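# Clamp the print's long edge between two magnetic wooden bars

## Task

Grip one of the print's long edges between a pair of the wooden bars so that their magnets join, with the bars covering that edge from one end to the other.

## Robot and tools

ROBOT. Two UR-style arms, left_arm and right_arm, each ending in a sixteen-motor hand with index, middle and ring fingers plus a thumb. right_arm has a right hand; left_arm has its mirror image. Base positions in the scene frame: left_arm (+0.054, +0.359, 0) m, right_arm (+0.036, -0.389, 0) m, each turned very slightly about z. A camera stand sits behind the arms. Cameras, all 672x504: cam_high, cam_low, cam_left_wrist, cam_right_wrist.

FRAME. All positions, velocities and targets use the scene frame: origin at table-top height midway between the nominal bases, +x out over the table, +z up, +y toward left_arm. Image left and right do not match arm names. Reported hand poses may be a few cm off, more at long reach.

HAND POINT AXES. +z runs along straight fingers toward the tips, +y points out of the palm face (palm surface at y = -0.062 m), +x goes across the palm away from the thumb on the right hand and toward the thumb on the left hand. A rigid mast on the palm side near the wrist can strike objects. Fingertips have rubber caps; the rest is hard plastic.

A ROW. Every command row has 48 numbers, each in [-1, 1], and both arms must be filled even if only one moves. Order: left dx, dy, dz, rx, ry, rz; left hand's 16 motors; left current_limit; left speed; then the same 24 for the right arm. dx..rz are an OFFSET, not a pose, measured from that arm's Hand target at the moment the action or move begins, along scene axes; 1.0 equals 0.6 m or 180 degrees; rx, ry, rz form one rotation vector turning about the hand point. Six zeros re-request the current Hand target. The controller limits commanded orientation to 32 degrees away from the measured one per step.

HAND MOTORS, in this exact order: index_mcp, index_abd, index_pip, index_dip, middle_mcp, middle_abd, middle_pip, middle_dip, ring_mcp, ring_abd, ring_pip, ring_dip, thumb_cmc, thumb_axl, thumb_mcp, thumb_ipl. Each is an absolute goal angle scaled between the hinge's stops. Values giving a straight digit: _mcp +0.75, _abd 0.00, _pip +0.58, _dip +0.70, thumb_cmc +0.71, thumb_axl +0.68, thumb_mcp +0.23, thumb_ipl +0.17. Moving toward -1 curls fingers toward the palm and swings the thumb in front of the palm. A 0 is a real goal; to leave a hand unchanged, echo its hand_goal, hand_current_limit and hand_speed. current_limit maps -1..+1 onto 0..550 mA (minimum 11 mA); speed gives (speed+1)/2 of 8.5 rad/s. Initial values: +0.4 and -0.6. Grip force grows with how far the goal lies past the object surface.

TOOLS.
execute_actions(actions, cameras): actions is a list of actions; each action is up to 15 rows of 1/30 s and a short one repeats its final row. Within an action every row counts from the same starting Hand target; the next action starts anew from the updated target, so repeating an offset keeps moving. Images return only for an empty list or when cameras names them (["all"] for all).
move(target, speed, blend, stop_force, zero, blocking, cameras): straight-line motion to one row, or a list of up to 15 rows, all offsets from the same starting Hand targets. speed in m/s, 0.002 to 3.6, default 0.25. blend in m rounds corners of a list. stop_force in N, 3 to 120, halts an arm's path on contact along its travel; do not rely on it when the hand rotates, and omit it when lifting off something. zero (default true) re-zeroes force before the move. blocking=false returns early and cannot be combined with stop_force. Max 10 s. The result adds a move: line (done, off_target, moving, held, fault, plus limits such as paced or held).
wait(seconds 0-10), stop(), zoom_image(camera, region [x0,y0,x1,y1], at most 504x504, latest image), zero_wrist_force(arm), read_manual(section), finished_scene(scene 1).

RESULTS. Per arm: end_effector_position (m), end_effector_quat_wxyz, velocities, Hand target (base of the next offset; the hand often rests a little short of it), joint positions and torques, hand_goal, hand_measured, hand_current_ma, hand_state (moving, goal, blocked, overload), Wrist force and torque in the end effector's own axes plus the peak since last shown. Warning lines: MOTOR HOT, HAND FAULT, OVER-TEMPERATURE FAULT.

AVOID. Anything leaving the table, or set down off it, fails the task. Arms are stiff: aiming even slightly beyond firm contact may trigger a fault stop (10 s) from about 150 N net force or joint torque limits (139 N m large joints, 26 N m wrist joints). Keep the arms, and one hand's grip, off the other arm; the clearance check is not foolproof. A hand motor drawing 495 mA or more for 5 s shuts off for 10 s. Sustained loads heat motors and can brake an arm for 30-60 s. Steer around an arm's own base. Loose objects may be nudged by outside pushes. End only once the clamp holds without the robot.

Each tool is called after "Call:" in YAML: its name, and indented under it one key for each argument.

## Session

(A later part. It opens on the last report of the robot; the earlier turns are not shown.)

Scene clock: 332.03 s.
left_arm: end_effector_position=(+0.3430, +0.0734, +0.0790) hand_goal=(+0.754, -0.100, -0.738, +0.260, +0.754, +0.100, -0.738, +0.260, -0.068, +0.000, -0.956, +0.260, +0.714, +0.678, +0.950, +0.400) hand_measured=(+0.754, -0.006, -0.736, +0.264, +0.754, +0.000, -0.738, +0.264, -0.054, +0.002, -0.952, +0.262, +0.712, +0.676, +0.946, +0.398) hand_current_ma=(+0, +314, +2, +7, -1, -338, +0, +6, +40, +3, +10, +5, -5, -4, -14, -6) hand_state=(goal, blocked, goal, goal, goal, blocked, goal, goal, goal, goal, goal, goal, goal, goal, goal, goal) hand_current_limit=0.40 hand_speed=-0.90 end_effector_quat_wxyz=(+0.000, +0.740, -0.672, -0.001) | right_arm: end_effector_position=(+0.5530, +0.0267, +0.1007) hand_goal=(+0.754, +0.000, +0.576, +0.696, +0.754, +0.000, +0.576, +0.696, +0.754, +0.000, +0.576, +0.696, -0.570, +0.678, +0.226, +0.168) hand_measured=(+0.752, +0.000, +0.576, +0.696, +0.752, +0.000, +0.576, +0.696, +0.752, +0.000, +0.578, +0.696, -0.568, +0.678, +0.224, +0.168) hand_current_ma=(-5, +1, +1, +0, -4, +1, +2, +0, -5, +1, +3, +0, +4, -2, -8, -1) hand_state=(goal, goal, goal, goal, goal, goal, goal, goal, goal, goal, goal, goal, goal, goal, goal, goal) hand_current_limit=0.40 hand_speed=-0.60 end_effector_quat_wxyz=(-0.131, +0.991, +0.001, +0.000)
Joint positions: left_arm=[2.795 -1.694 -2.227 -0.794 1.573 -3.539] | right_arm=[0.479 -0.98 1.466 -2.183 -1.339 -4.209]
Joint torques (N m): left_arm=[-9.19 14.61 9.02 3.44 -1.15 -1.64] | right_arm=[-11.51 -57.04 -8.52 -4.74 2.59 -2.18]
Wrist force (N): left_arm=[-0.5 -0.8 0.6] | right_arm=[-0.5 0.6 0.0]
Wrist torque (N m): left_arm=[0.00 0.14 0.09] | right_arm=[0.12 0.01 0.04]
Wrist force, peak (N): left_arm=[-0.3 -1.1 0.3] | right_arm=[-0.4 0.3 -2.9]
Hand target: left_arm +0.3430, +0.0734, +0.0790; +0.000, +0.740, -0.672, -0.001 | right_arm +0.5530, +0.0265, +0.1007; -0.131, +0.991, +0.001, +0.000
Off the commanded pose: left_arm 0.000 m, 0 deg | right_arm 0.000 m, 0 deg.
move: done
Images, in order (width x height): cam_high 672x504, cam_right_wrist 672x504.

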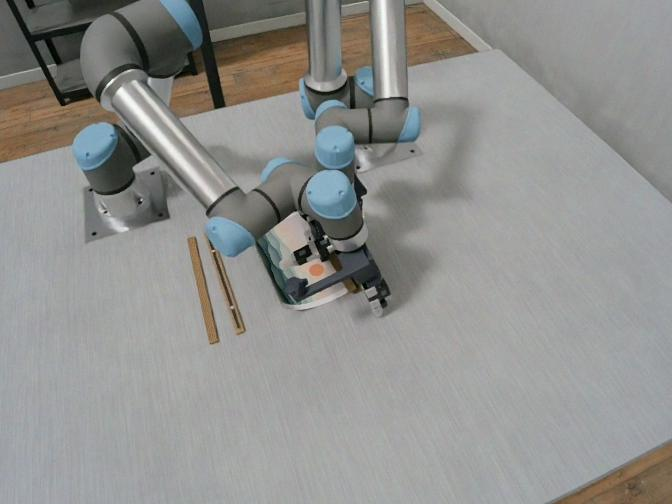

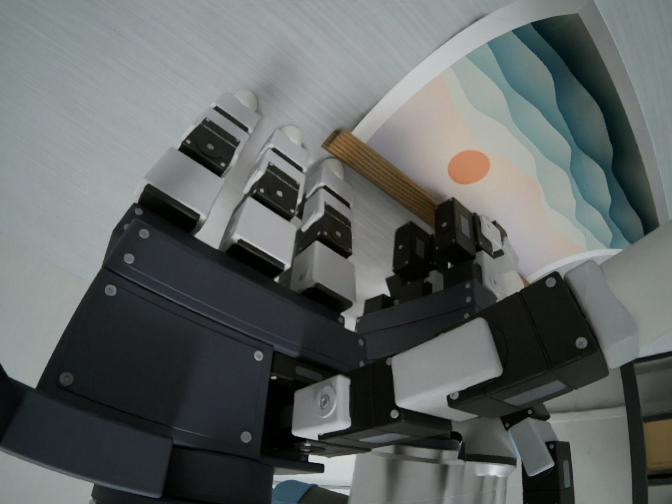

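Call:
move:
  target:
    - [0,0,0,0,0,0,0.7534,-0.1,-0.7372,0.2609,0.7534,0.1,-0.7372,0.2609,-0.0685,0,-0.956,0.2609,0.714,0.678,0.95,0.4,0.4,-0.9,0,-0.01,0,0,0,0,0.754,0,0.576,0.696,0.754,0,0.576,0.696,0.754,0,0.576,0.696,-0.571,0.678,0.226,0.168,0.4,-0.6]
  speed: 0.02
  cameras: ["cam_high","cam_right_wrist","cam_left_wrist"]

Call:
zoom_image:
  camera: "cam_right_wrist"
  region: [290, 90, 470, 220]

Call:
zoom_image:
  camera: "cam_high"
  region: [310, 240, 410, 320]

Call:
zoom_image:
  camera: "cam_left_wrist"
  region: [190, 0, 310, 90]

Scene clock: 333.67 s.
left_arm: end_effector_position=(+0.3430, +0.0734, +0.0790) hand_goal=(+0.754, -0.100, -0.738, +0.260, +0.754, +0.100, -0.738, +0.260, -0.068, +0.000, -0.956, +0.260, +0.714, +0.678, +0.950, +0.400) hand_measured=(+0.754, -0.006, -0.736, +0.264, +0.754, +0.000, -0.738, +0.264, -0.054, +0.002, -0.952, +0.262, +0.712, +0.676, +0.946, +0.398) hand_current_ma=(+0, +314, +2, +7, -1, -338, +0, +6, +40, +3, +10, +5, -5, -4, -14, -6) hand_state=(goal, blocked, goal, goal, goal, blocked, goal, goal, goal, goal, goal, goal, goal, goal, goal, goal) hand_current_limit=0.40 hand_speed=-0.90 end_effector_quat_wxyz=(+0.000, +0.740, -0.672, -0.001) | right_arm: end_effector_position=(+0.5530, +0.0207, +0.1007) hand_goal=(+0.754, +0.000, +0.576, +0.696, +0.754, +0.000, +0.576, +0.696, +0.754, +0.000, +0.576, +0.696, -0.570, +0.678, +0.226, +0.168) hand_measured=(+0.752, +0.000, +0.576, +0.696, +0.752, +0.000, +0.576, +0.696, +0.752, +0.000, +0.578, +0.696, -0.568, +0.678, +0.224, +0.168) hand_current_ma=(-5, +1, +1, +0, -4, +1, +2, +0, -5, +1, +3, +0, +4, -2, -8, -1) hand_state=(goal, goal, goal, goal, goal, goal, goal, goal, goal, goal, goal, goal, goal, goal, goal, goal) hand_current_limit=0.40 hand_speed=-0.60 end_effector_quat_wxyz=(-0.131, +0.991, +0.001, +0.000)
Joint positions: left_arm=[2.795 -1.694 -2.227 -0.794 1.573 -3.539] | right_arm=[0.471 -0.988 1.48 -2.186 -1.338 -4.217]
Joint torques (N m): left_arm=[-9.6 13 10.24 3.57 -1.08 -2.13] | right_arm=[-12.33 -57.21 -9.6 -4.83 2.79 -2.02]
Wrist force (N): left_arm=[-0.3 -0.9 0.2] | right_arm=[-0.3 0.4 -0.1]
Wrist torque (N m): left_arm=[0.03 0.12 0.10] | right_arm=[0.12 0.00 0.05]
Wrist force, peak (N): left_arm=[-0.2 -1.1 0.3] | right_arm=[-0.6 0.7 0.1]
Hand target: left_arm +0.3430, +0.0734, +0.0790; +0.000, +0.740, -0.672, -0.001 | right_arm +0.5530, +0.0205, +0.1007; -0.131, +0.991, +0.001, +0.000
Off the commanded pose: left_arm 0.000 m, 0 deg | right_arm 0.000 m, 0 deg.
move: done
Images, in order (width x height): cam_high 672x504, cam_left_wrist 672x504, cam_right_wrist 672x504.

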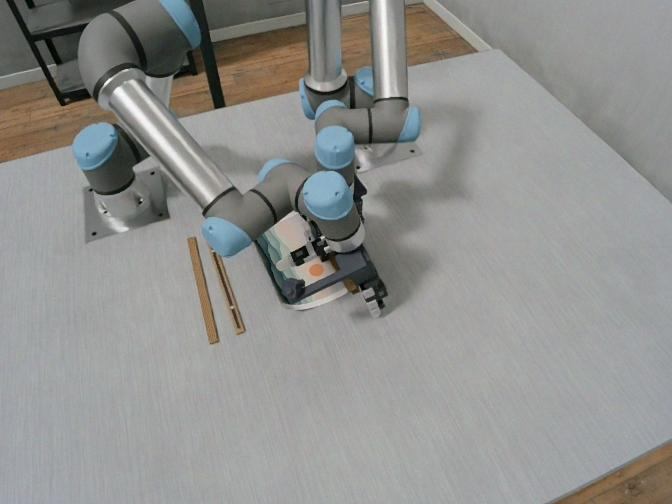

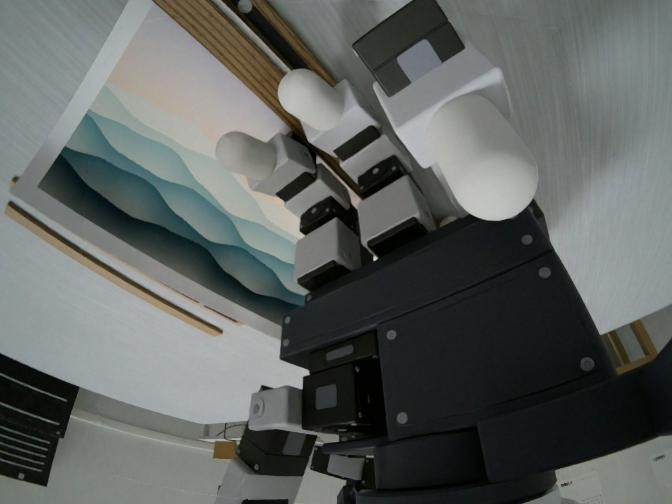

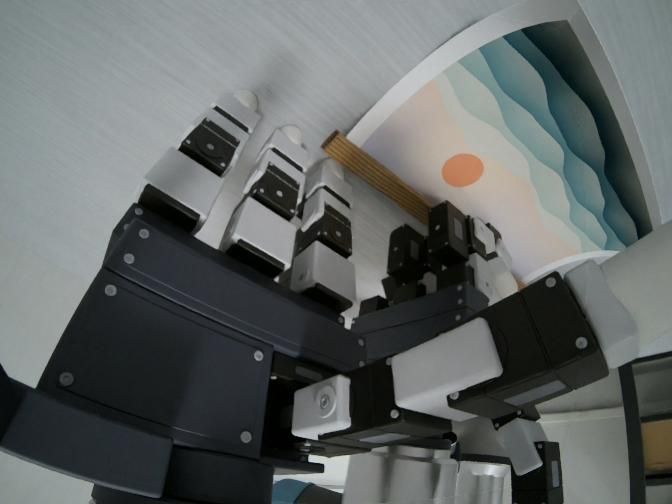

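Scaled by 2.800 from the camera's 672x504 image, which has a finer 960x720 frame.

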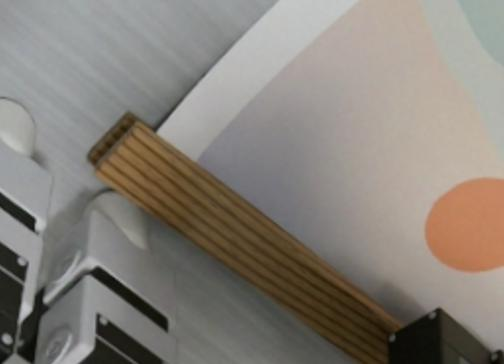

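Scaled by 5.040 from the camera's 672x504 image, which has a finer 960x720 frame.

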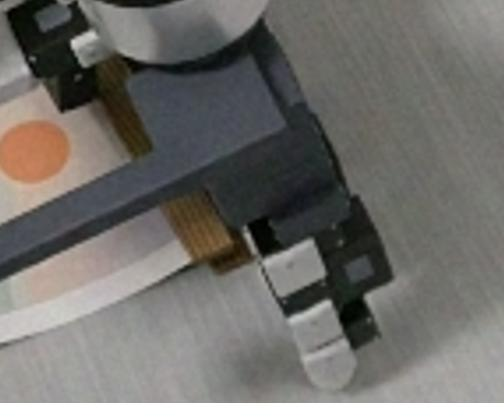

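Scaled by 4.200 from the camera's 672x504 image, which has a finer 960x720 frame.

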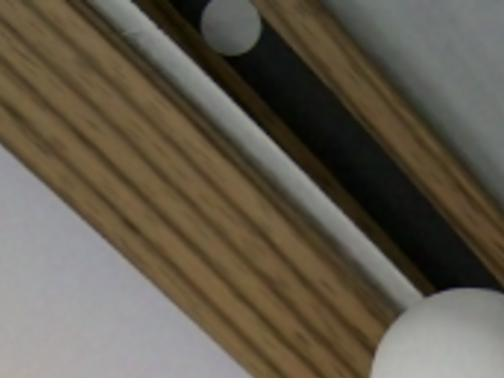

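Call:
move:
  target:
    - [0,0,0,0,0,0,0.7534,-0.1,-0.7372,0.2609,0.7534,0.1,-0.7372,0.2609,-0.0685,0,-0.956,0.2609,0.714,0.678,0.95,0.4,0.4,-0.9,0,-0.0035,0,0,0,0,0.754,0,0.576,0.696,0.754,0,0.576,0.696,0.754,0,0.576,0.696,-0.571,0.678,0.226,0.168,0.4,-0.6]
    - [0,0,0,0,0,0,0.7534,-0.1,-0.7372,0.2609,0.7534,0.1,-0.7372,0.2609,-0.0685,0,-0.956,0.2609,0.714,0.678,0.95,0.4,0.4,-0.9,0,0.02,0.005,0,0,0,0.754,0,0.576,0.696,0.754,0,0.576,0.696,0.754,0,0.576,0.696,-0.571,0.678,0.226,0.168,0.4,-0.6]
    - [0,0,0,0,0,0,0.7534,-0.1,-0.7372,0.2609,0.7534,0.1,-0.7372,0.2609,-0.0685,0,-0.956,0.2609,0.714,0.678,0.95,0.4,0.4,-0.9,0,0.02,0.1667,0,0,0,0.754,0,0.576,0.696,0.754,0,0.576,0.696,0.754,0,0.576,0.696,-0.571,0.678,0.226,0.168,0.4,-0.6]
    - [0,0,0,0,0,0,0.7534,-0.1,-0.7372,0.2609,0.7534,0.1,-0.7372,0.2609,-0.0685,0,-0.956,0.2609,0.714,0.678,0.95,0.4,0.4,-0.9,-0.05,-0.5,0.3,0,0,0,0.754,0,0.576,0.696,0.754,0,0.576,0.696,0.754,0,0.576,0.696,-0.571,0.678,0.226,0.168,0.4,-0.6]
  speed: [0.02,0.05,0.15,0.25]
  blend: [0.0003,0.003,0.02,0]
  cameras: ["cam_high","cam_low","cam_left_wrist"]

Call:
zoom_image:
  camera: "cam_high"
  region: [335, 260, 375, 300]

Call:
zoom_image:
  camera: "cam_left_wrist"
  region: [190, 0, 310, 90]

Call:
zoom_image:
  camera: "cam_low"
  region: [310, 255, 410, 295]

Scene clock: 339.10 s.
left_arm: end_effector_position=(+0.3430, +0.0734, +0.0790) hand_goal=(+0.754, -0.100, -0.738, +0.260, +0.754, +0.100, -0.738, +0.260, -0.068, +0.000, -0.956, +0.260, +0.714, +0.678, +0.950, +0.400) hand_measured=(+0.754, -0.006, -0.736, +0.264, +0.754, +0.000, -0.738, +0.264, -0.054, +0.002, -0.952, +0.262, +0.712, +0.676, +0.946, +0.398) hand_current_ma=(+0, +314, +2, +7, -1, -338, +0, +6, +40, +3, +10, +5, -5, -4, -14, -6) hand_state=(goal, blocked, goal, goal, goal, blocked, goal, goal, goal, goal, goal, goal, goal, goal, goal, goal) hand_current_limit=0.40 hand_speed=-0.90 end_effector_quat_wxyz=(+0.000, +0.740, -0.672, -0.001) | right_arm: end_effector_position=(+0.5230, -0.2793, +0.2807) hand_goal=(+0.754, +0.000, +0.576, +0.696, +0.754, +0.000, +0.576, +0.696, +0.754, +0.000, +0.576, +0.696, -0.570, +0.678, +0.226, +0.168) hand_measured=(+0.752, +0.000, +0.576, +0.696, +0.752, +0.000, +0.576, +0.696, +0.752, +0.000, +0.578, +0.696, -0.568, +0.678, +0.224, +0.168) hand_current_ma=(-5, +1, +1, +0, -5, +1, +2, +0, -5, +1, +3, +0, +4, -2, -8, -1) hand_state=(goal, goal, goal, goal, goal, goal, goal, goal, goal, goal, goal, goal, goal, goal, goal, goal) hand_current_limit=0.40 hand_speed=-0.60 end_effector_quat_wxyz=(-0.131, +0.991, +0.001, +0.000)
Joint positions: left_arm=[2.795 -1.694 -2.227 -0.794 1.573 -3.539] | right_arm=[-0.012 -1.518 1.678 -1.73 -1.308 -4.715]
Joint torques (N m): left_arm=[-9.19 15.18 9.77 3.42 -1.09 -1.8] | right_arm=[-10.64 -35.72 -11.28 -0.58 2.86 -2.14]
Wrist force (N): left_arm=[-0.2 -1.0 0.1] | right_arm=[-0.3 0.3 0.3]
Wrist torque (N m): left_arm=[0.03 0.08 0.11] | right_arm=[0.07 -0.02 0.05]
Wrist force, peak (N): left_arm=[-0.5 -1.0 0.3] | right_arm=[-0.5 1.4 -0.4]
Hand target: left_arm +0.3430, +0.0734, +0.0790; +0.000, +0.740, -0.672, -0.001 | right_arm +0.5230, -0.2795, +0.2807; -0.131, +0.991, +0.001, +0.000
Off the commanded pose: left_arm 0.000 m, 0 deg | right_arm 0.000 m, 0 deg.
move: done
Images, in order (width x height): cam_high 672x504, cam_low 672x504, cam_left_wrist 672x504.

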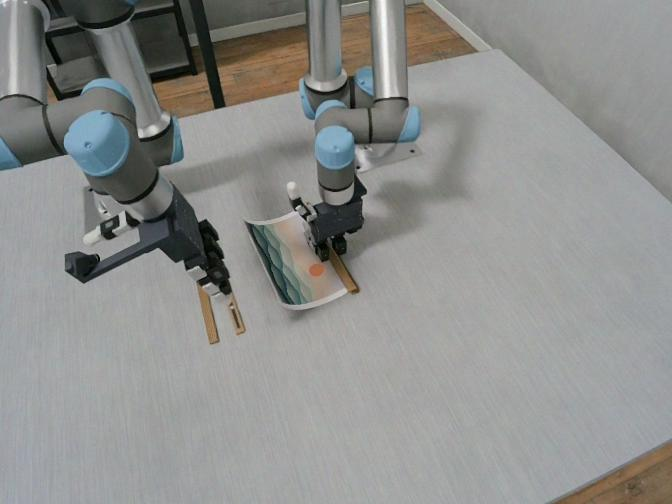

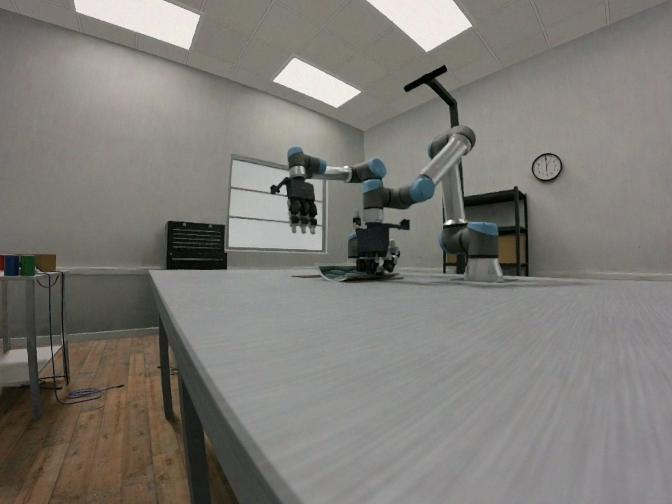

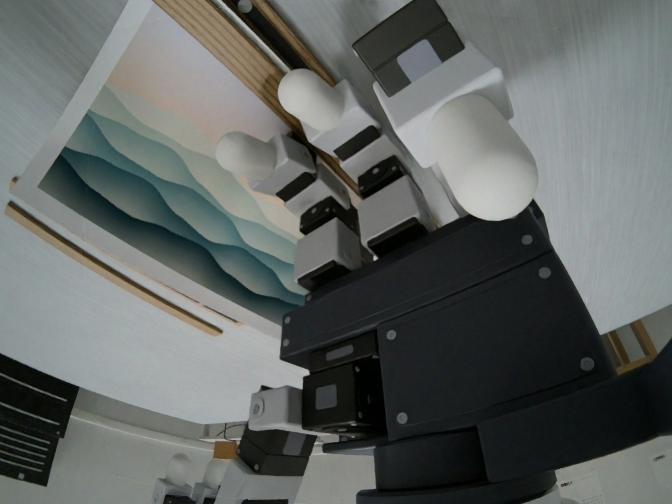

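Scaled by 12.600 from the camera's 672x504 image, which has a finer 960x720 frame.

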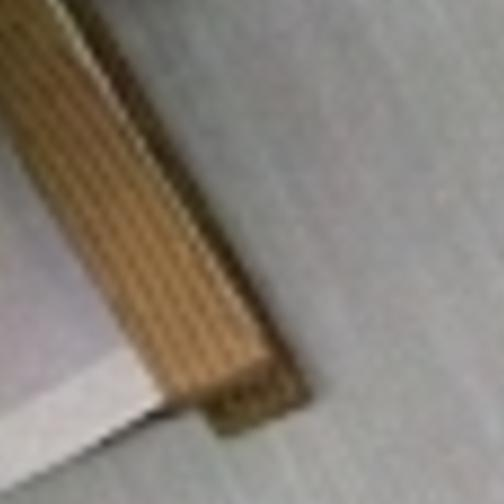

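Scaled by 4.200 from the camera's 672x504 image, which has a finer 960x720 frame.

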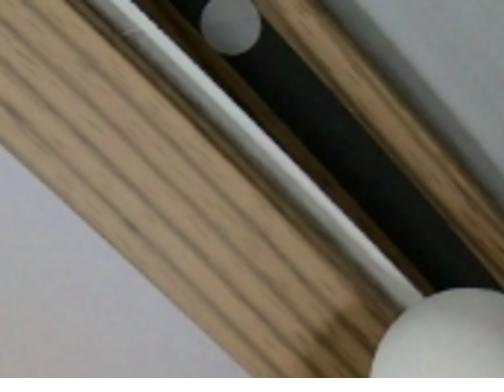

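Scaled by 5.040 from the camera's 672x504 image, which has a finer 960x720 frame.

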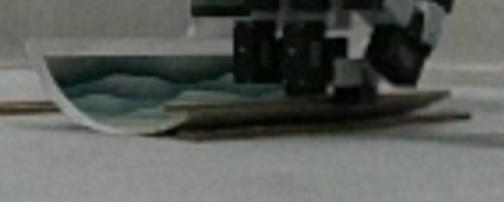

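Call:
move:
  target:
    - [-0.003,0.0067,0,0,0,-0.0072,0.7534,-0.1,-0.7372,0.2609,0.7534,0.1,-0.7372,0.2609,-0.0685,0,-0.956,0.2609,0.714,0.678,0.95,0.4,0.4,-0.9,0,0,0,0,0,0,0.754,0,0.576,0.696,0.754,0,0.576,0.696,0.754,0,0.576,0.696,-0.571,0.678,0.226,0.168,0.4,-0.6]
    - [-0.003,0.0133,-0.0133,0,0,-0.0072,0.7534,-0.1,-0.7372,0.2609,0.7534,0.1,-0.7372,0.2609,-0.0685,0,-0.956,0.2609,0.714,0.678,0.95,0.4,0.4,-0.9,0,0,0,0,0,0,0.754,0,0.576,0.696,0.754,0,0.576,0.696,0.754,0,0.576,0.696,-0.571,0.678,0.226,0.168,0.4,-0.6]
  speed: 0.03
  blend: 0.001
  cameras: ["cam_high","cam_low","cam_left_wrist"]

Call:
zoom_image:
  camera: "cam_high"
  region: [335, 260, 375, 300]

Call:
zoom_image:
  camera: "cam_left_wrist"
  region: [190, 0, 310, 90]

Call:
zoom_image:
  camera: "cam_low"
  region: [310, 255, 410, 295]

Call:
zoom_image:
  camera: "cam_low"
  region: [335, 260, 365, 285]

Scene clock: 343.07 s.
left_arm: end_effector_position=(+0.3412, +0.0814, +0.0711) hand_goal=(+0.754, -0.100, -0.738, +0.260, +0.754, +0.100, -0.738, +0.260, -0.068, +0.000, -0.956, +0.260, +0.714, +0.678, +0.950, +0.400) hand_measured=(+0.754, -0.006, -0.736, +0.264, +0.754, +0.000, -0.738, +0.264, -0.054, +0.002, -0.952, +0.262, +0.712, +0.676, +0.946, +0.398) hand_current_ma=(+0, +314, +2, +7, -1, -338, +0, +6, +40, +3, +10, +5, -5, -4, -14, -6) hand_state=(goal, blocked, goal, goal, goal, blocked, goal, goal, goal, goal, goal, goal, goal, goal, goal, goal) hand_current_limit=0.40 hand_speed=-0.90 end_effector_quat_wxyz=(+0.000, +0.733, -0.681, -0.001) | right_arm: end_effector_position=(+0.5230, -0.2795, +0.2807) hand_goal=(+0.754, +0.000, +0.576, +0.696, +0.754, +0.000, +0.576, +0.696, +0.754, +0.000, +0.576, +0.696, -0.570, +0.678, +0.226, +0.168) hand_measured=(+0.752, +0.000, +0.576, +0.696, +0.752, +0.000, +0.576, +0.696, +0.752, +0.000, +0.578, +0.696, -0.568, +0.678, +0.224, +0.168) hand_current_ma=(-5, +1, +1, +0, -5, +1, +2, +0, -5, +1, +3, +0, +4, -2, -8, -1) hand_state=(goal, goal, goal, goal, goal, goal, goal, goal, goal, goal, goal, goal, goal, goal, goal, goal) hand_current_limit=0.40 hand_speed=-0.60 end_effector_quat_wxyz=(-0.131, +0.991, +0.001, +0.000)
Joint positions: left_arm=[2.808 -1.701 -2.247 -0.767 1.573 -3.503] | right_arm=[-0.012 -1.518 1.678 -1.729 -1.308 -4.715]
Joint torques (N m): left_arm=[8.56 13.35 8.37 3.59 0.55 2] | right_arm=[-10.3 -36.21 -11.84 -0.59 2.87 -1.78]
Wrist force (N): left_arm=[-0.4 -0.8 0.0] | right_arm=[-0.2 0.0 0.3]
Wrist torque (N m): left_arm=[0.06 0.12 -0.03] | right_arm=[0.04 -0.03 0.05]
Wrist force, peak (N): left_arm=[-0.4 -1.1 0.4] | right_arm=[-0.4 0.2 0.4]
Hand target: left_arm +0.3412, +0.0814, +0.0710; +0.000, +0.733, -0.681, -0.001 | right_arm +0.5230, -0.2795, +0.2807; -0.131, +0.991, +0.001, +0.000
Off the commanded pose: left_arm 0.000 m, 0 deg | right_arm 0.000 m, 0 deg.
move: done
Images, in order (width x height): cam_high 672x504, cam_low 672x504, cam_left_wrist 672x504.

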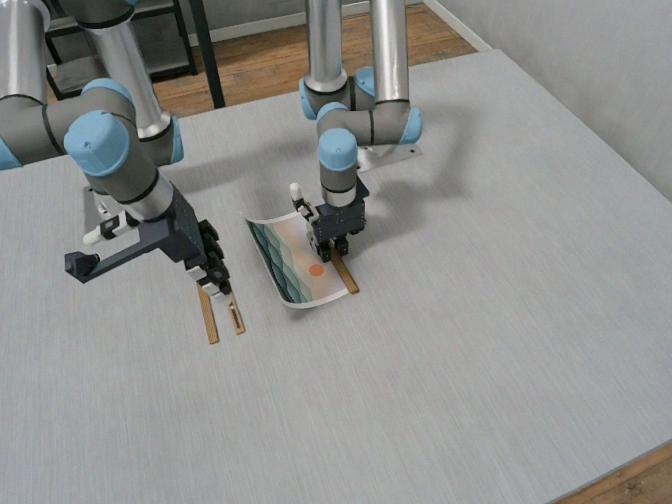

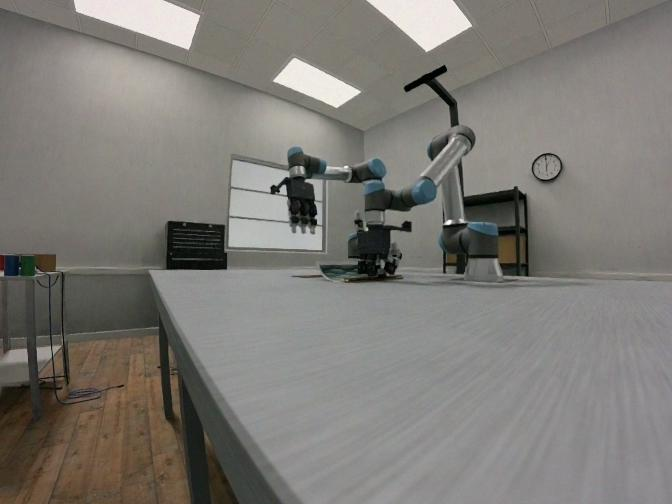

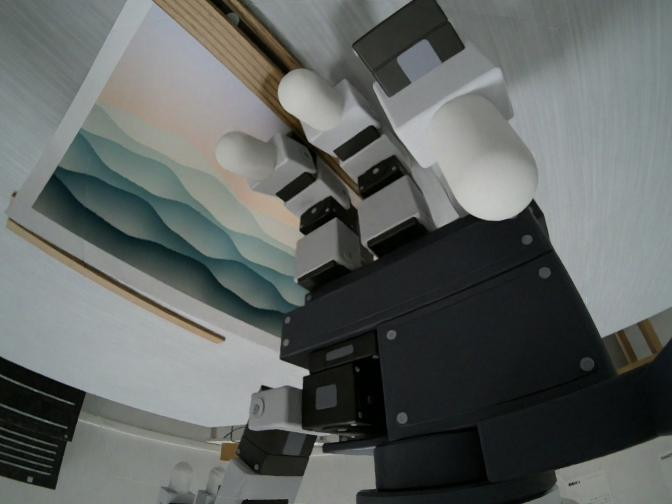

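Scaled by 12.600 from the camera's 672x504 image, which has a finer 960x720 frame.

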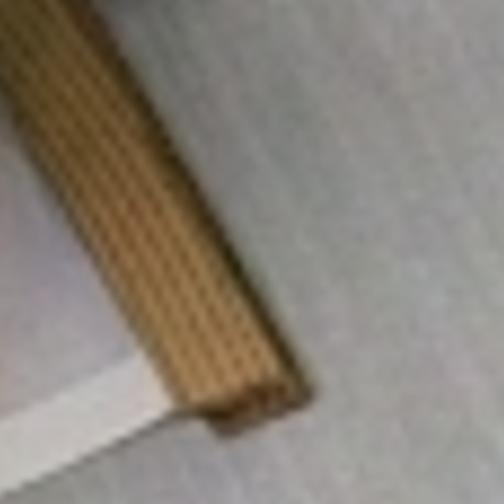

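Scaled by 4.200 from the camera's 672x504 image, which has a finer 960x720 frame.

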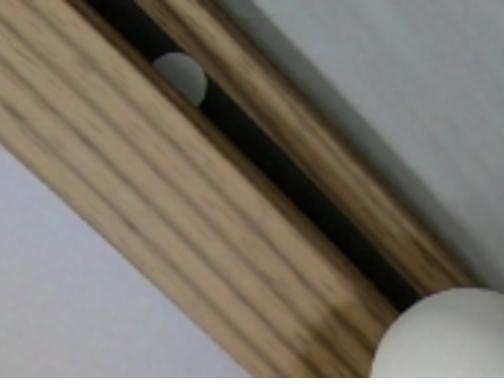

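Scaled by 5.040 from the camera's 672x504 image, which has a finer 960x720 frame.

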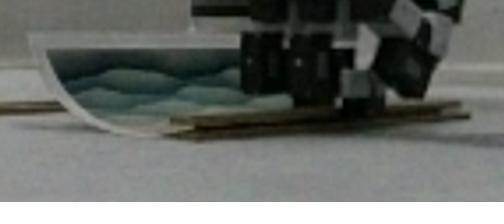

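Scaled by 16.800 from the camera's 672x504 image, which has a finer 960x720 frame.

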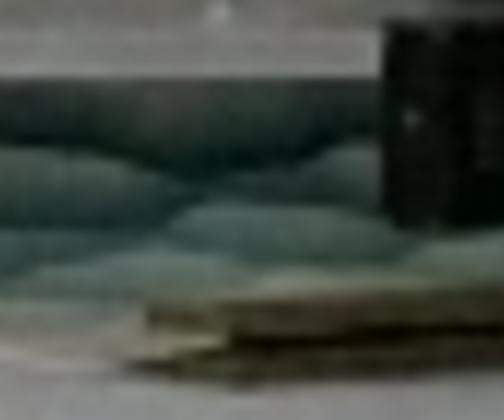

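Call:
move:
  target:
    - [-0.001,0.0067,-0.0025,0,0,-0.0005,0.7534,-0.1,-0.7372,0.2609,0.7534,0.1,-0.7372,0.2609,-0.0685,0,-0.956,0.2609,0.714,0.678,0.95,0.4,0.4,-0.9,0,0,0,0,0,0,0.754,0,0.576,0.696,0.754,0,0.576,0.696,0.754,0,0.576,0.696,-0.571,0.678,0.226,0.168,0.4,-0.6]
    - [-0.002,0.013,-0.0042,0,0,-0.001,0.7534,-0.1,-0.7372,0.2609,0.7534,0.1,-0.7372,0.2609,-0.0685,0,-0.956,0.2609,0.714,0.678,0.95,0.4,0.4,-0.9,0,0,0,0,0,0,0.754,0,0.576,0.696,0.754,0,0.576,0.696,0.754,0,0.576,0.696,-0.571,0.678,0.226,0.168,0.4,-0.6]
  speed: 0.03
  blend: 0.001
  cameras: ["cam_high","cam_low","cam_left_wrist"]

Call:
zoom_image:
  camera: "cam_high"
  region: [335, 260, 375, 300]

Call:
zoom_image:
  camera: "cam_left_wrist"
  region: [190, 0, 310, 90]

Call:
zoom_image:
  camera: "cam_low"
  region: [310, 255, 410, 295]

Call:
zoom_image:
  camera: "cam_low"
  region: [335, 260, 365, 285]

Scene clock: 346.40 s.
left_arm: end_effector_position=(+0.3401, +0.0891, +0.0685) hand_goal=(+0.754, -0.100, -0.738, +0.260, +0.754, +0.100, -0.738, +0.260, -0.068, +0.000, -0.956, +0.260, +0.714, +0.678, +0.950, +0.400) hand_measured=(+0.756, -0.006, -0.734, +0.264, +0.756, +0.000, -0.738, +0.264, -0.054, +0.002, -0.952, +0.262, +0.712, +0.676, +0.946, +0.398) hand_current_ma=(+2, +314, +8, +6, +2, -336, +0, +6, +40, +3, +10, +5, -5, -4, -14, -6) hand_state=(goal, blocked, goal, goal, goal, blocked, goal, goal, goal, goal, goal, goal, goal, goal, goal, goal) hand_current_limit=0.40 hand_speed=-0.90 end_effector_quat_wxyz=(+0.000, +0.732, -0.682, -0.001) | right_arm: end_effector_position=(+0.5230, -0.2795, +0.2807) hand_goal=(+0.754, +0.000, +0.576, +0.696, +0.754, +0.000, +0.576, +0.696, +0.754, +0.000, +0.576, +0.696, -0.570, +0.678, +0.226, +0.168) hand_measured=(+0.752, +0.000, +0.576, +0.696, +0.752, +0.000, +0.576, +0.696, +0.752, +0.000, +0.578, +0.696, -0.568, +0.678, +0.224, +0.168) hand_current_ma=(-5, +1, +1, +0, -5, +1, +2, +0, -5, +1, +3, +0, +4, -2, -8, -1) hand_state=(goal, goal, goal, goal, goal, goal, goal, goal, goal, goal, goal, goal, goal, goal, goal, goal) hand_current_limit=0.40 hand_speed=-0.60 end_effector_quat_wxyz=(-0.131, +0.991, +0.001, +0.000)
Joint positions: left_arm=[2.824 -1.696 -2.263 -0.756 1.573 -3.484] | right_arm=[-0.012 -1.518 1.678 -1.729 -1.308 -4.715]
Joint torques (N m): left_arm=[10.38 28.52 8.94 3.49 1.51 2.31] | right_arm=[-11.33 -36.94 -12.51 -0.43 2.95 -2.24]
Wrist force (N): left_arm=[0.0 -0.8 0.9] | right_arm=[-0.2 0.2 0.5]
Wrist torque (N m): left_arm=[0.01 0.06 0.00] | right_arm=[0.04 -0.04 0.06]
Wrist force, peak (N): left_arm=[-0.2 -1.0 1.0] | right_arm=[-0.3 0.3 0.5]
Hand target: left_arm +0.3400, +0.0892, +0.0685; +0.000, +0.731, -0.682, -0.001 | right_arm +0.5230, -0.2795, +0.2807; -0.131, +0.991, +0.001, +0.000
Off the commanded pose: left_arm 0.000 m, 0 deg | right_arm 0.000 m, 0 deg.
move: done
Images, in order (width x height): cam_high 672x504, cam_low 672x504, cam_left_wrist 672x504.

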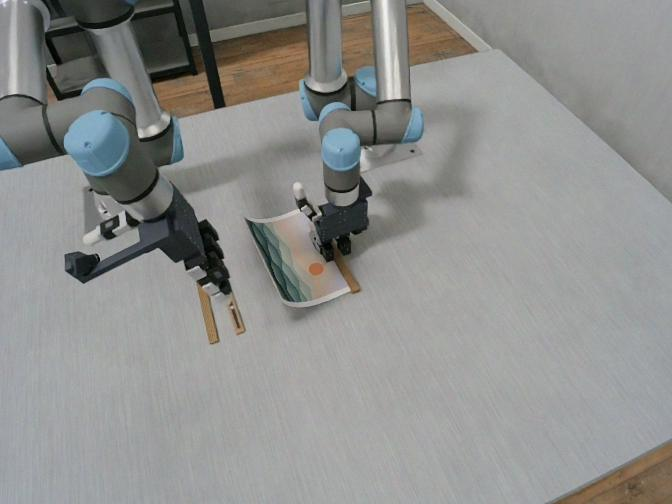

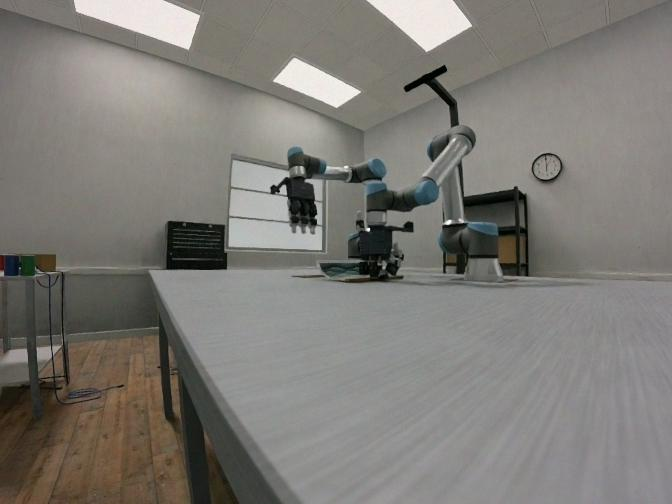

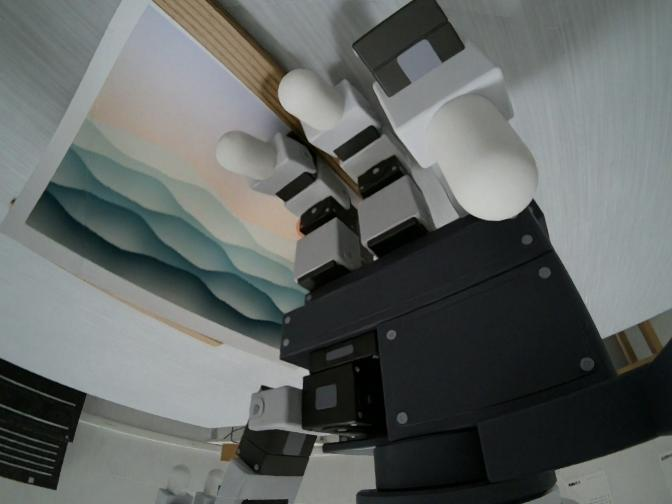

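Scaled by 12.600 from the camera's 672x504 image, which has a finer 960x720 frame.

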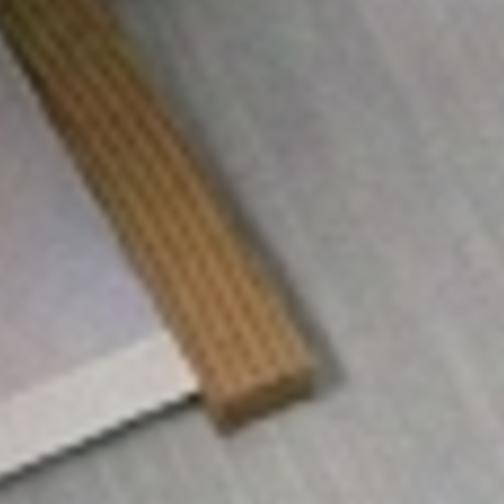

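Scaled by 4.200 from the camera's 672x504 image, which has a finer 960x720 frame.

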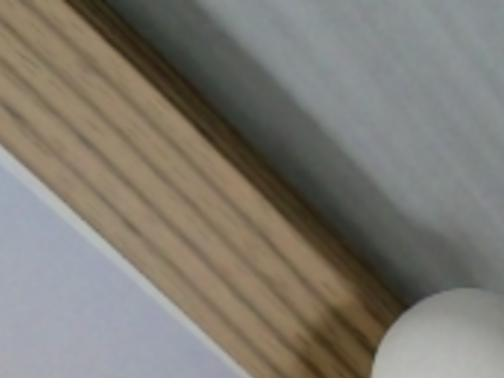

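Scaled by 5.040 from the camera's 672x504 image, which has a finer 960x720 frame.

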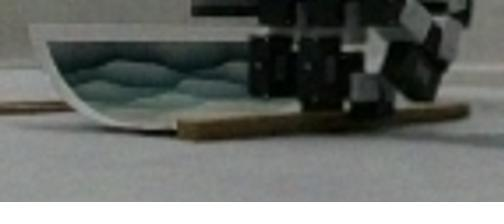

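Scaled by 16.800 from the camera's 672x504 image, which has a finer 960x720 frame.

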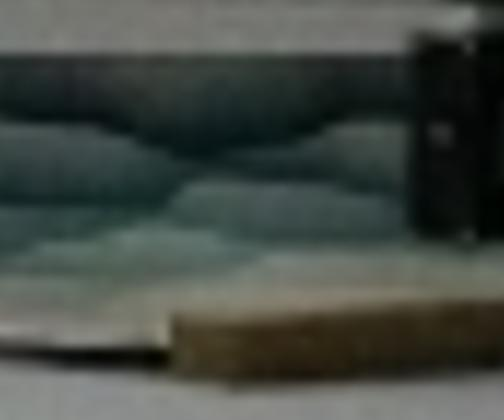

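Call:
zoom_image:
  camera: "cam_low"
  region: [375, 260, 415, 290]

Call:
zoom_image:
  camera: "cam_left_wrist"
  region: [140, 0, 260, 90]

Call:
zoom_image:
  camera: "cam_high"
  region: [285, 180, 345, 230]

Scaled by 12.600 from the camera's 672x504 image, which has a finer 960x720 frame.

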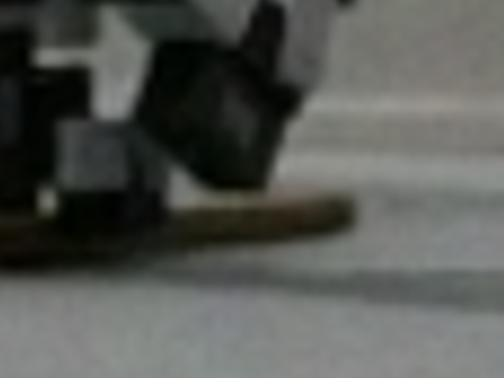

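Scaled by 4.200 from the camera's 672x504 image, which has a finer 960x720 frame.

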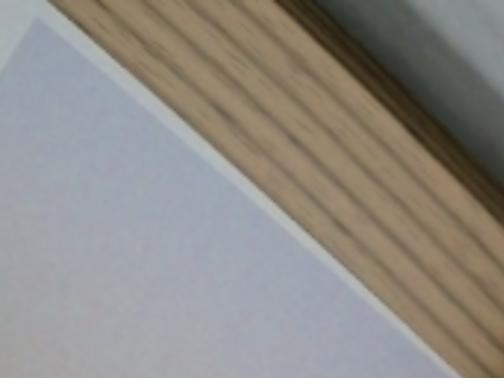

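Scaled by 8.400 from the camera's 672x504 image, which has a finer 960x720 frame.

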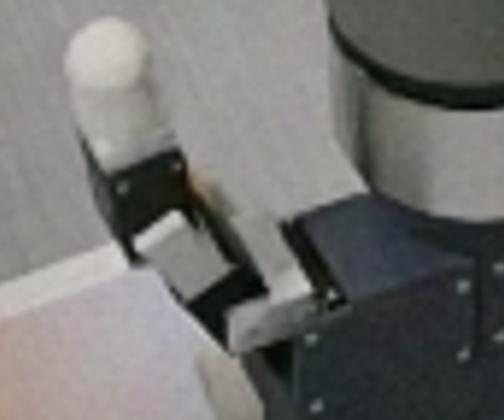

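Call:
move:
  target:
    - [0,0,-0.0083,0,0,0,0.7534,-0.1,-0.7372,0.2609,0.7534,0.1,-0.7372,0.2609,-0.0685,0,-0.956,0.2609,0.714,0.678,0.95,0.4,0.4,-0.9,0,0,0,0,0,0,0.754,0,0.576,0.696,0.754,0,0.576,0.696,0.754,0,0.576,0.696,-0.571,0.678,0.226,0.168,0.4,-0.6]
  speed: 0.01
  stop_force: 4
  cameras: ["cam_high","cam_low","cam_left_wrist"]

Call:
zoom_image:
  camera: "cam_high"
  region: [335, 260, 375, 300]

Call:
zoom_image:
  camera: "cam_left_wrist"
  region: [140, 0, 260, 90]

Call:
zoom_image:
  camera: "cam_low"
  region: [335, 260, 365, 285]

Call:
zoom_image:
  camera: "cam_low"
  region: [375, 260, 415, 290]

Scene clock: 350.00 s.
left_arm: end_effector_position=(+0.3401, +0.0892, +0.0672) hand_goal=(+0.754, -0.100, -0.738, +0.260, +0.754, +0.100, -0.738, +0.260, -0.068, +0.000, -0.956, +0.260, +0.714, +0.678, +0.950, +0.400) hand_measured=(+0.754, -0.006, -0.738, +0.264, +0.754, +0.000, -0.740, +0.264, -0.054, +0.002, -0.952, +0.262, +0.712, +0.676, +0.946, +0.398) hand_current_ma=(+1, +310, +0, +6, -1, -336, -2, +6, +40, +3, +10, +5, -5, -4, -14, -6) hand_state=(goal, blocked, goal, goal, goal, blocked, goal, goal, goal, goal, goal, goal, goal, goal, goal, goal) hand_current_limit=0.40 hand_speed=-0.90 end_effector_quat_wxyz=(+0.000, +0.731, -0.682, -0.001) | right_arm: end_effector_position=(+0.5230, -0.2795, +0.2807) hand_goal=(+0.754, +0.000, +0.576, +0.696, +0.754, +0.000, +0.576, +0.696, +0.754, +0.000, +0.576, +0.696, -0.570, +0.678, +0.226, +0.168) hand_measured=(+0.752, +0.000, +0.576, +0.696, +0.752, +0.000, +0.576, +0.696, +0.752, +0.000, +0.578, +0.696, -0.568, +0.678, +0.224, +0.168) hand_current_ma=(-5, +1, +1, +0, -5, +1, +2, +0, -5, +1, +3, +0, +4, -2, -8, -1) hand_state=(goal, goal, goal, goal, goal, goal, goal, goal, goal, goal, goal, goal, goal, goal, goal, goal) hand_current_limit=0.40 hand_speed=-0.60 end_effector_quat_wxyz=(-0.131, +0.991, +0.001, +0.000)
Joint positions: left_arm=[2.824 -1.698 -2.265 -0.751 1.573 -3.484] | right_arm=[-0.012 -1.518 1.678 -1.729 -1.308 -4.715]
Joint torques (N m): left_arm=[6.16 28.57 26.18 0.53 1.42 2.16] | right_arm=[-10.24 -36.14 -12.92 -0.61 2.98 -2]
Wrist force (N): left_arm=[-0.2 -0.8 0.3] | right_arm=[-0.2 0.1 0.2]
Wrist torque (N m): left_arm=[0.00 0.10 -0.01] | right_arm=[0.04 -0.03 0.04]
Wrist force, peak (N): left_arm=[-0.3 -1.9 -5.1] | right_arm=[-0.5 0.2 0.4]
Hand target: left_arm +0.3401, +0.0892, +0.0672; +0.000, +0.731, -0.682, -0.001 (not the last commanded pose) | right_arm +0.5230, -0.2795, +0.2807; -0.131, +0.991, +0.001, +0.000
Off the commanded pose: left_arm 0.004 m, 0 deg | right_arm 0.000 m, 0 deg.
move: contact (left_arm)
Images, in order (width x height): cam_high 672x504, cam_low 672x504, cam_left_wrist 672x504.

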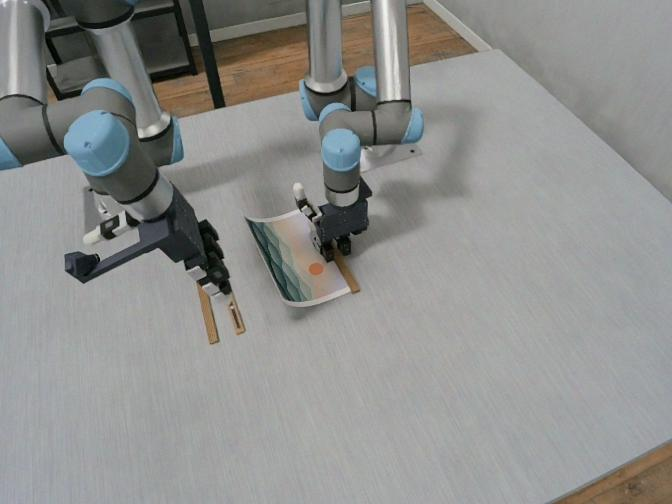

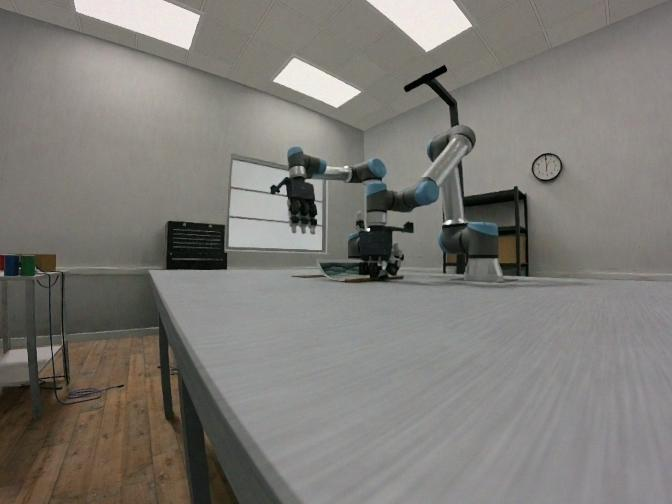

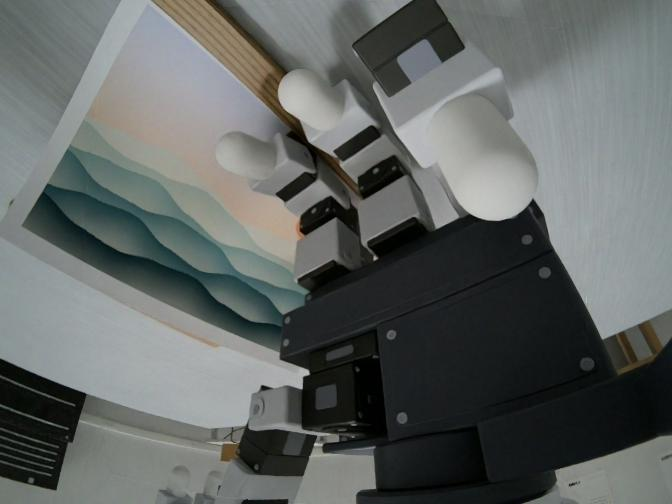

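Scaled by 12.600 from the camera's 672x504 image, which has a finer 960x720 frame.

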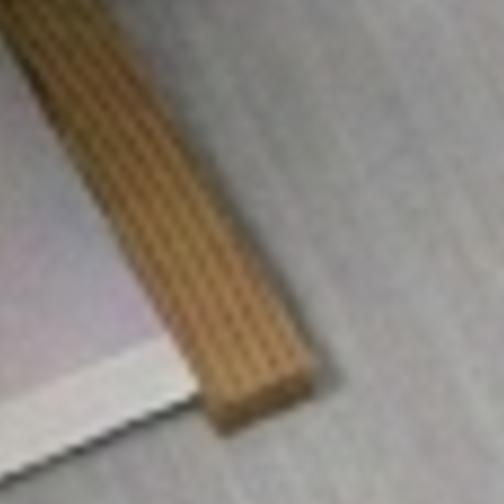

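Scaled by 4.200 from the camera's 672x504 image, which has a finer 960x720 frame.

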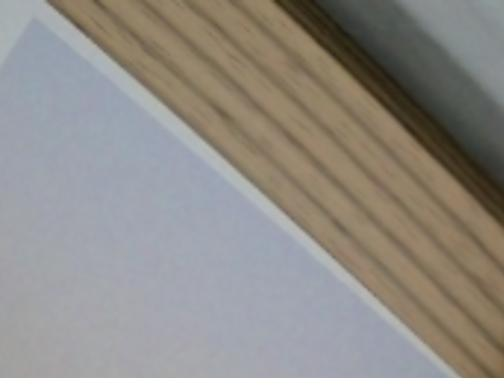

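Scaled by 16.800 from the camera's 672x504 image, which has a finer 960x720 frame.

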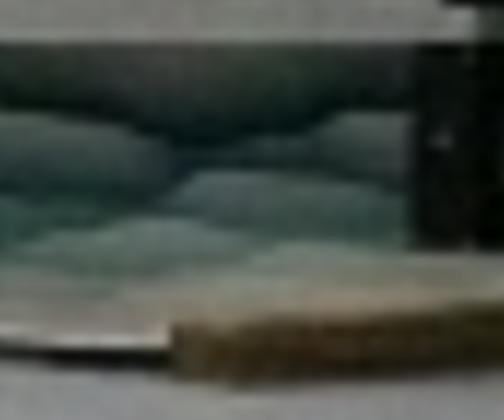

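Scaled by 12.600 from the camera's 672x504 image, which has a finer 960x720 frame.

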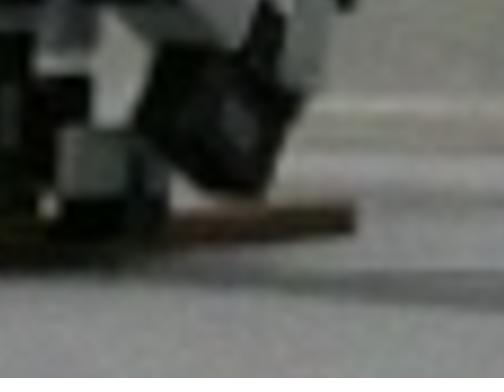

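Call:
move:
  target:
    - [0,0,0,0,0,0,0.7534,0.03,-0.7372,0.2609,0.7534,-0.03,-0.7372,0.2609,-0.0685,0,-0.956,0.2609,0.714,0.678,0.95,0.4,0.4,-0.95,0,0,0,0,0,0,0.754,0,0.576,0.696,0.754,0,0.576,0.696,0.754,0,0.576,0.696,-0.571,0.678,0.226,0.168,0.4,-0.6]
  speed: 0.02
  cameras: ["cam_high","cam_low","cam_left_wrist"]

Call:
zoom_image:
  camera: "cam_high"
  region: [300, 220, 380, 300]

Call:
zoom_image:
  camera: "cam_low"
  region: [310, 245, 410, 295]

Scene clock: 351.97 s.
left_arm: end_effector_position=(+0.3401, +0.0892, +0.0672) hand_goal=(+0.754, +0.030, -0.738, +0.260, +0.754, -0.030, -0.738, +0.260, -0.068, +0.000, -0.956, +0.260, +0.714, +0.678, +0.950, +0.400) hand_measured=(+0.754, +0.028, -0.738, +0.264, +0.754, -0.026, -0.738, +0.264, -0.054, +0.002, -0.952, +0.262, +0.712, +0.676, +0.946, +0.398) hand_current_ma=(+0, -4, +0, +6, -1, +6, +0, +6, +40, +3, +10, +5, -5, -4, -14, -6) hand_state=(goal, goal, goal, goal, goal, goal, goal, goal, goal, goal, goal, goal, goal, goal, goal, goal) hand_current_limit=0.40 hand_speed=-0.95 end_effector_quat_wxyz=(+0.000, +0.731, -0.682, -0.001) | right_arm: end_effector_position=(+0.5230, -0.2795, +0.2807) hand_goal=(+0.754, +0.000, +0.576, +0.696, +0.754, +0.000, +0.576, +0.696, +0.754, +0.000, +0.576, +0.696, -0.570, +0.678, +0.226, +0.168) hand_measured=(+0.752, +0.000, +0.576, +0.696, +0.752, +0.000, +0.576, +0.696, +0.752, +0.000, +0.578, +0.696, -0.568, +0.678, +0.224, +0.168) hand_current_ma=(-5, +1, +1, +0, -5, +1, +2, +0, -5, +1, +3, +0, +4, -2, -8, -1) hand_state=(goal, goal, goal, goal, goal, goal, goal, goal, goal, goal, goal, goal, goal, goal, goal, goal) hand_current_limit=0.40 hand_speed=-0.60 end_effector_quat_wxyz=(-0.131, +0.991, +0.001, +0.000)
Joint positions: left_arm=[2.824 -1.698 -2.265 -0.751 1.573 -3.484] | right_arm=[-0.012 -1.518 1.678 -1.729 -1.308 -4.715]
Joint torques (N m): left_arm=[1.81 28.02 23.75 0.69 1.33 2.07] | right_arm=[-9.9 -37.05 -13.49 -0.51 2.84 -2.18]
Wrist force (N): left_arm=[0.0 -0.7 0.0] | right_arm=[-0.2 0.1 0.4]
Wrist torque (N m): left_arm=[0.06 0.10 -0.01] | right_arm=[0.03 -0.04 0.05]
Wrist force, peak (N): left_arm=[-0.4 -1.1 -0.9] | right_arm=[-0.4 0.2 0.5]
Hand target: left_arm +0.3401, +0.0892, +0.0672; +0.000, +0.731, -0.682, -0.001 | right_arm +0.5230, -0.2795, +0.2807; -0.131, +0.991, +0.001, +0.000
Off the commanded pose: left_arm 0.000 m, 0 deg | right_arm 0.000 m, 0 deg.
move: done
Images, in order (width x height): cam_high 672x504, cam_low 672x504, cam_left_wrist 672x504.

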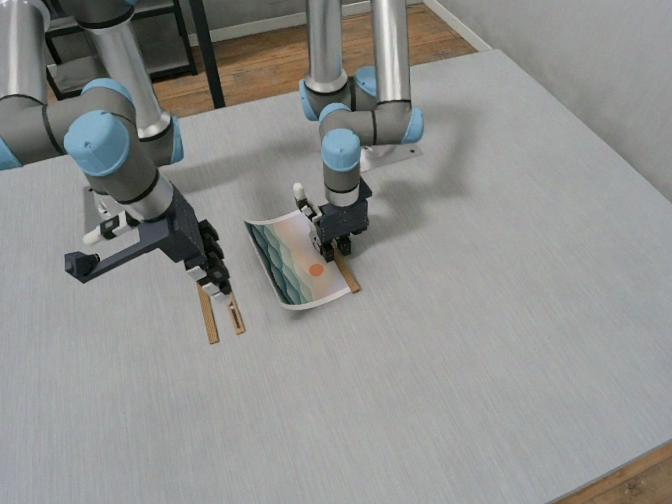

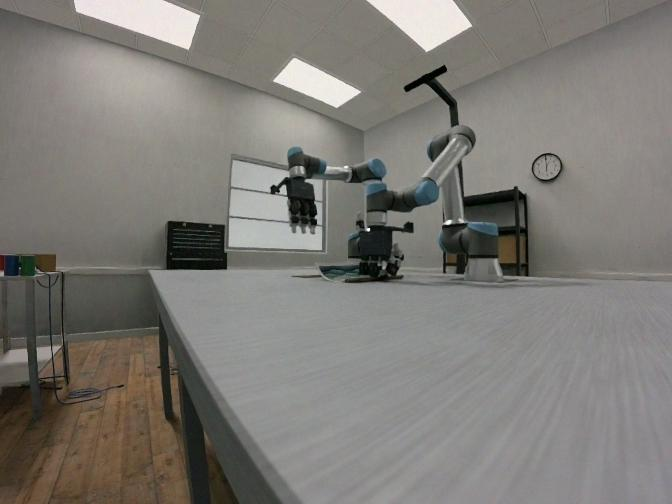

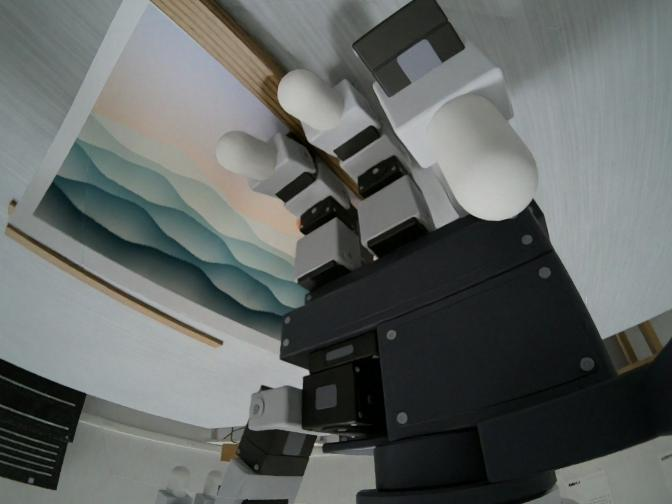

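Scaled by 6.300 from the camera's 672x504 image, which has a finer 960x720 frame.

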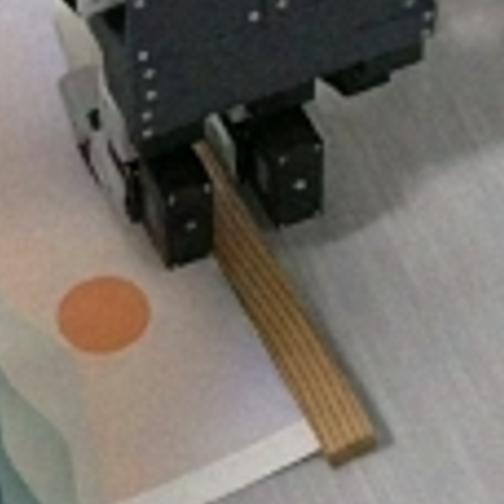

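Scaled by 5.040 from the camera's 672x504 image, which has a finer 960x720 frame.

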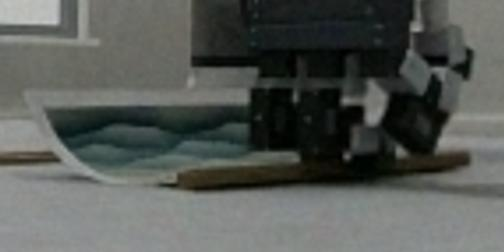

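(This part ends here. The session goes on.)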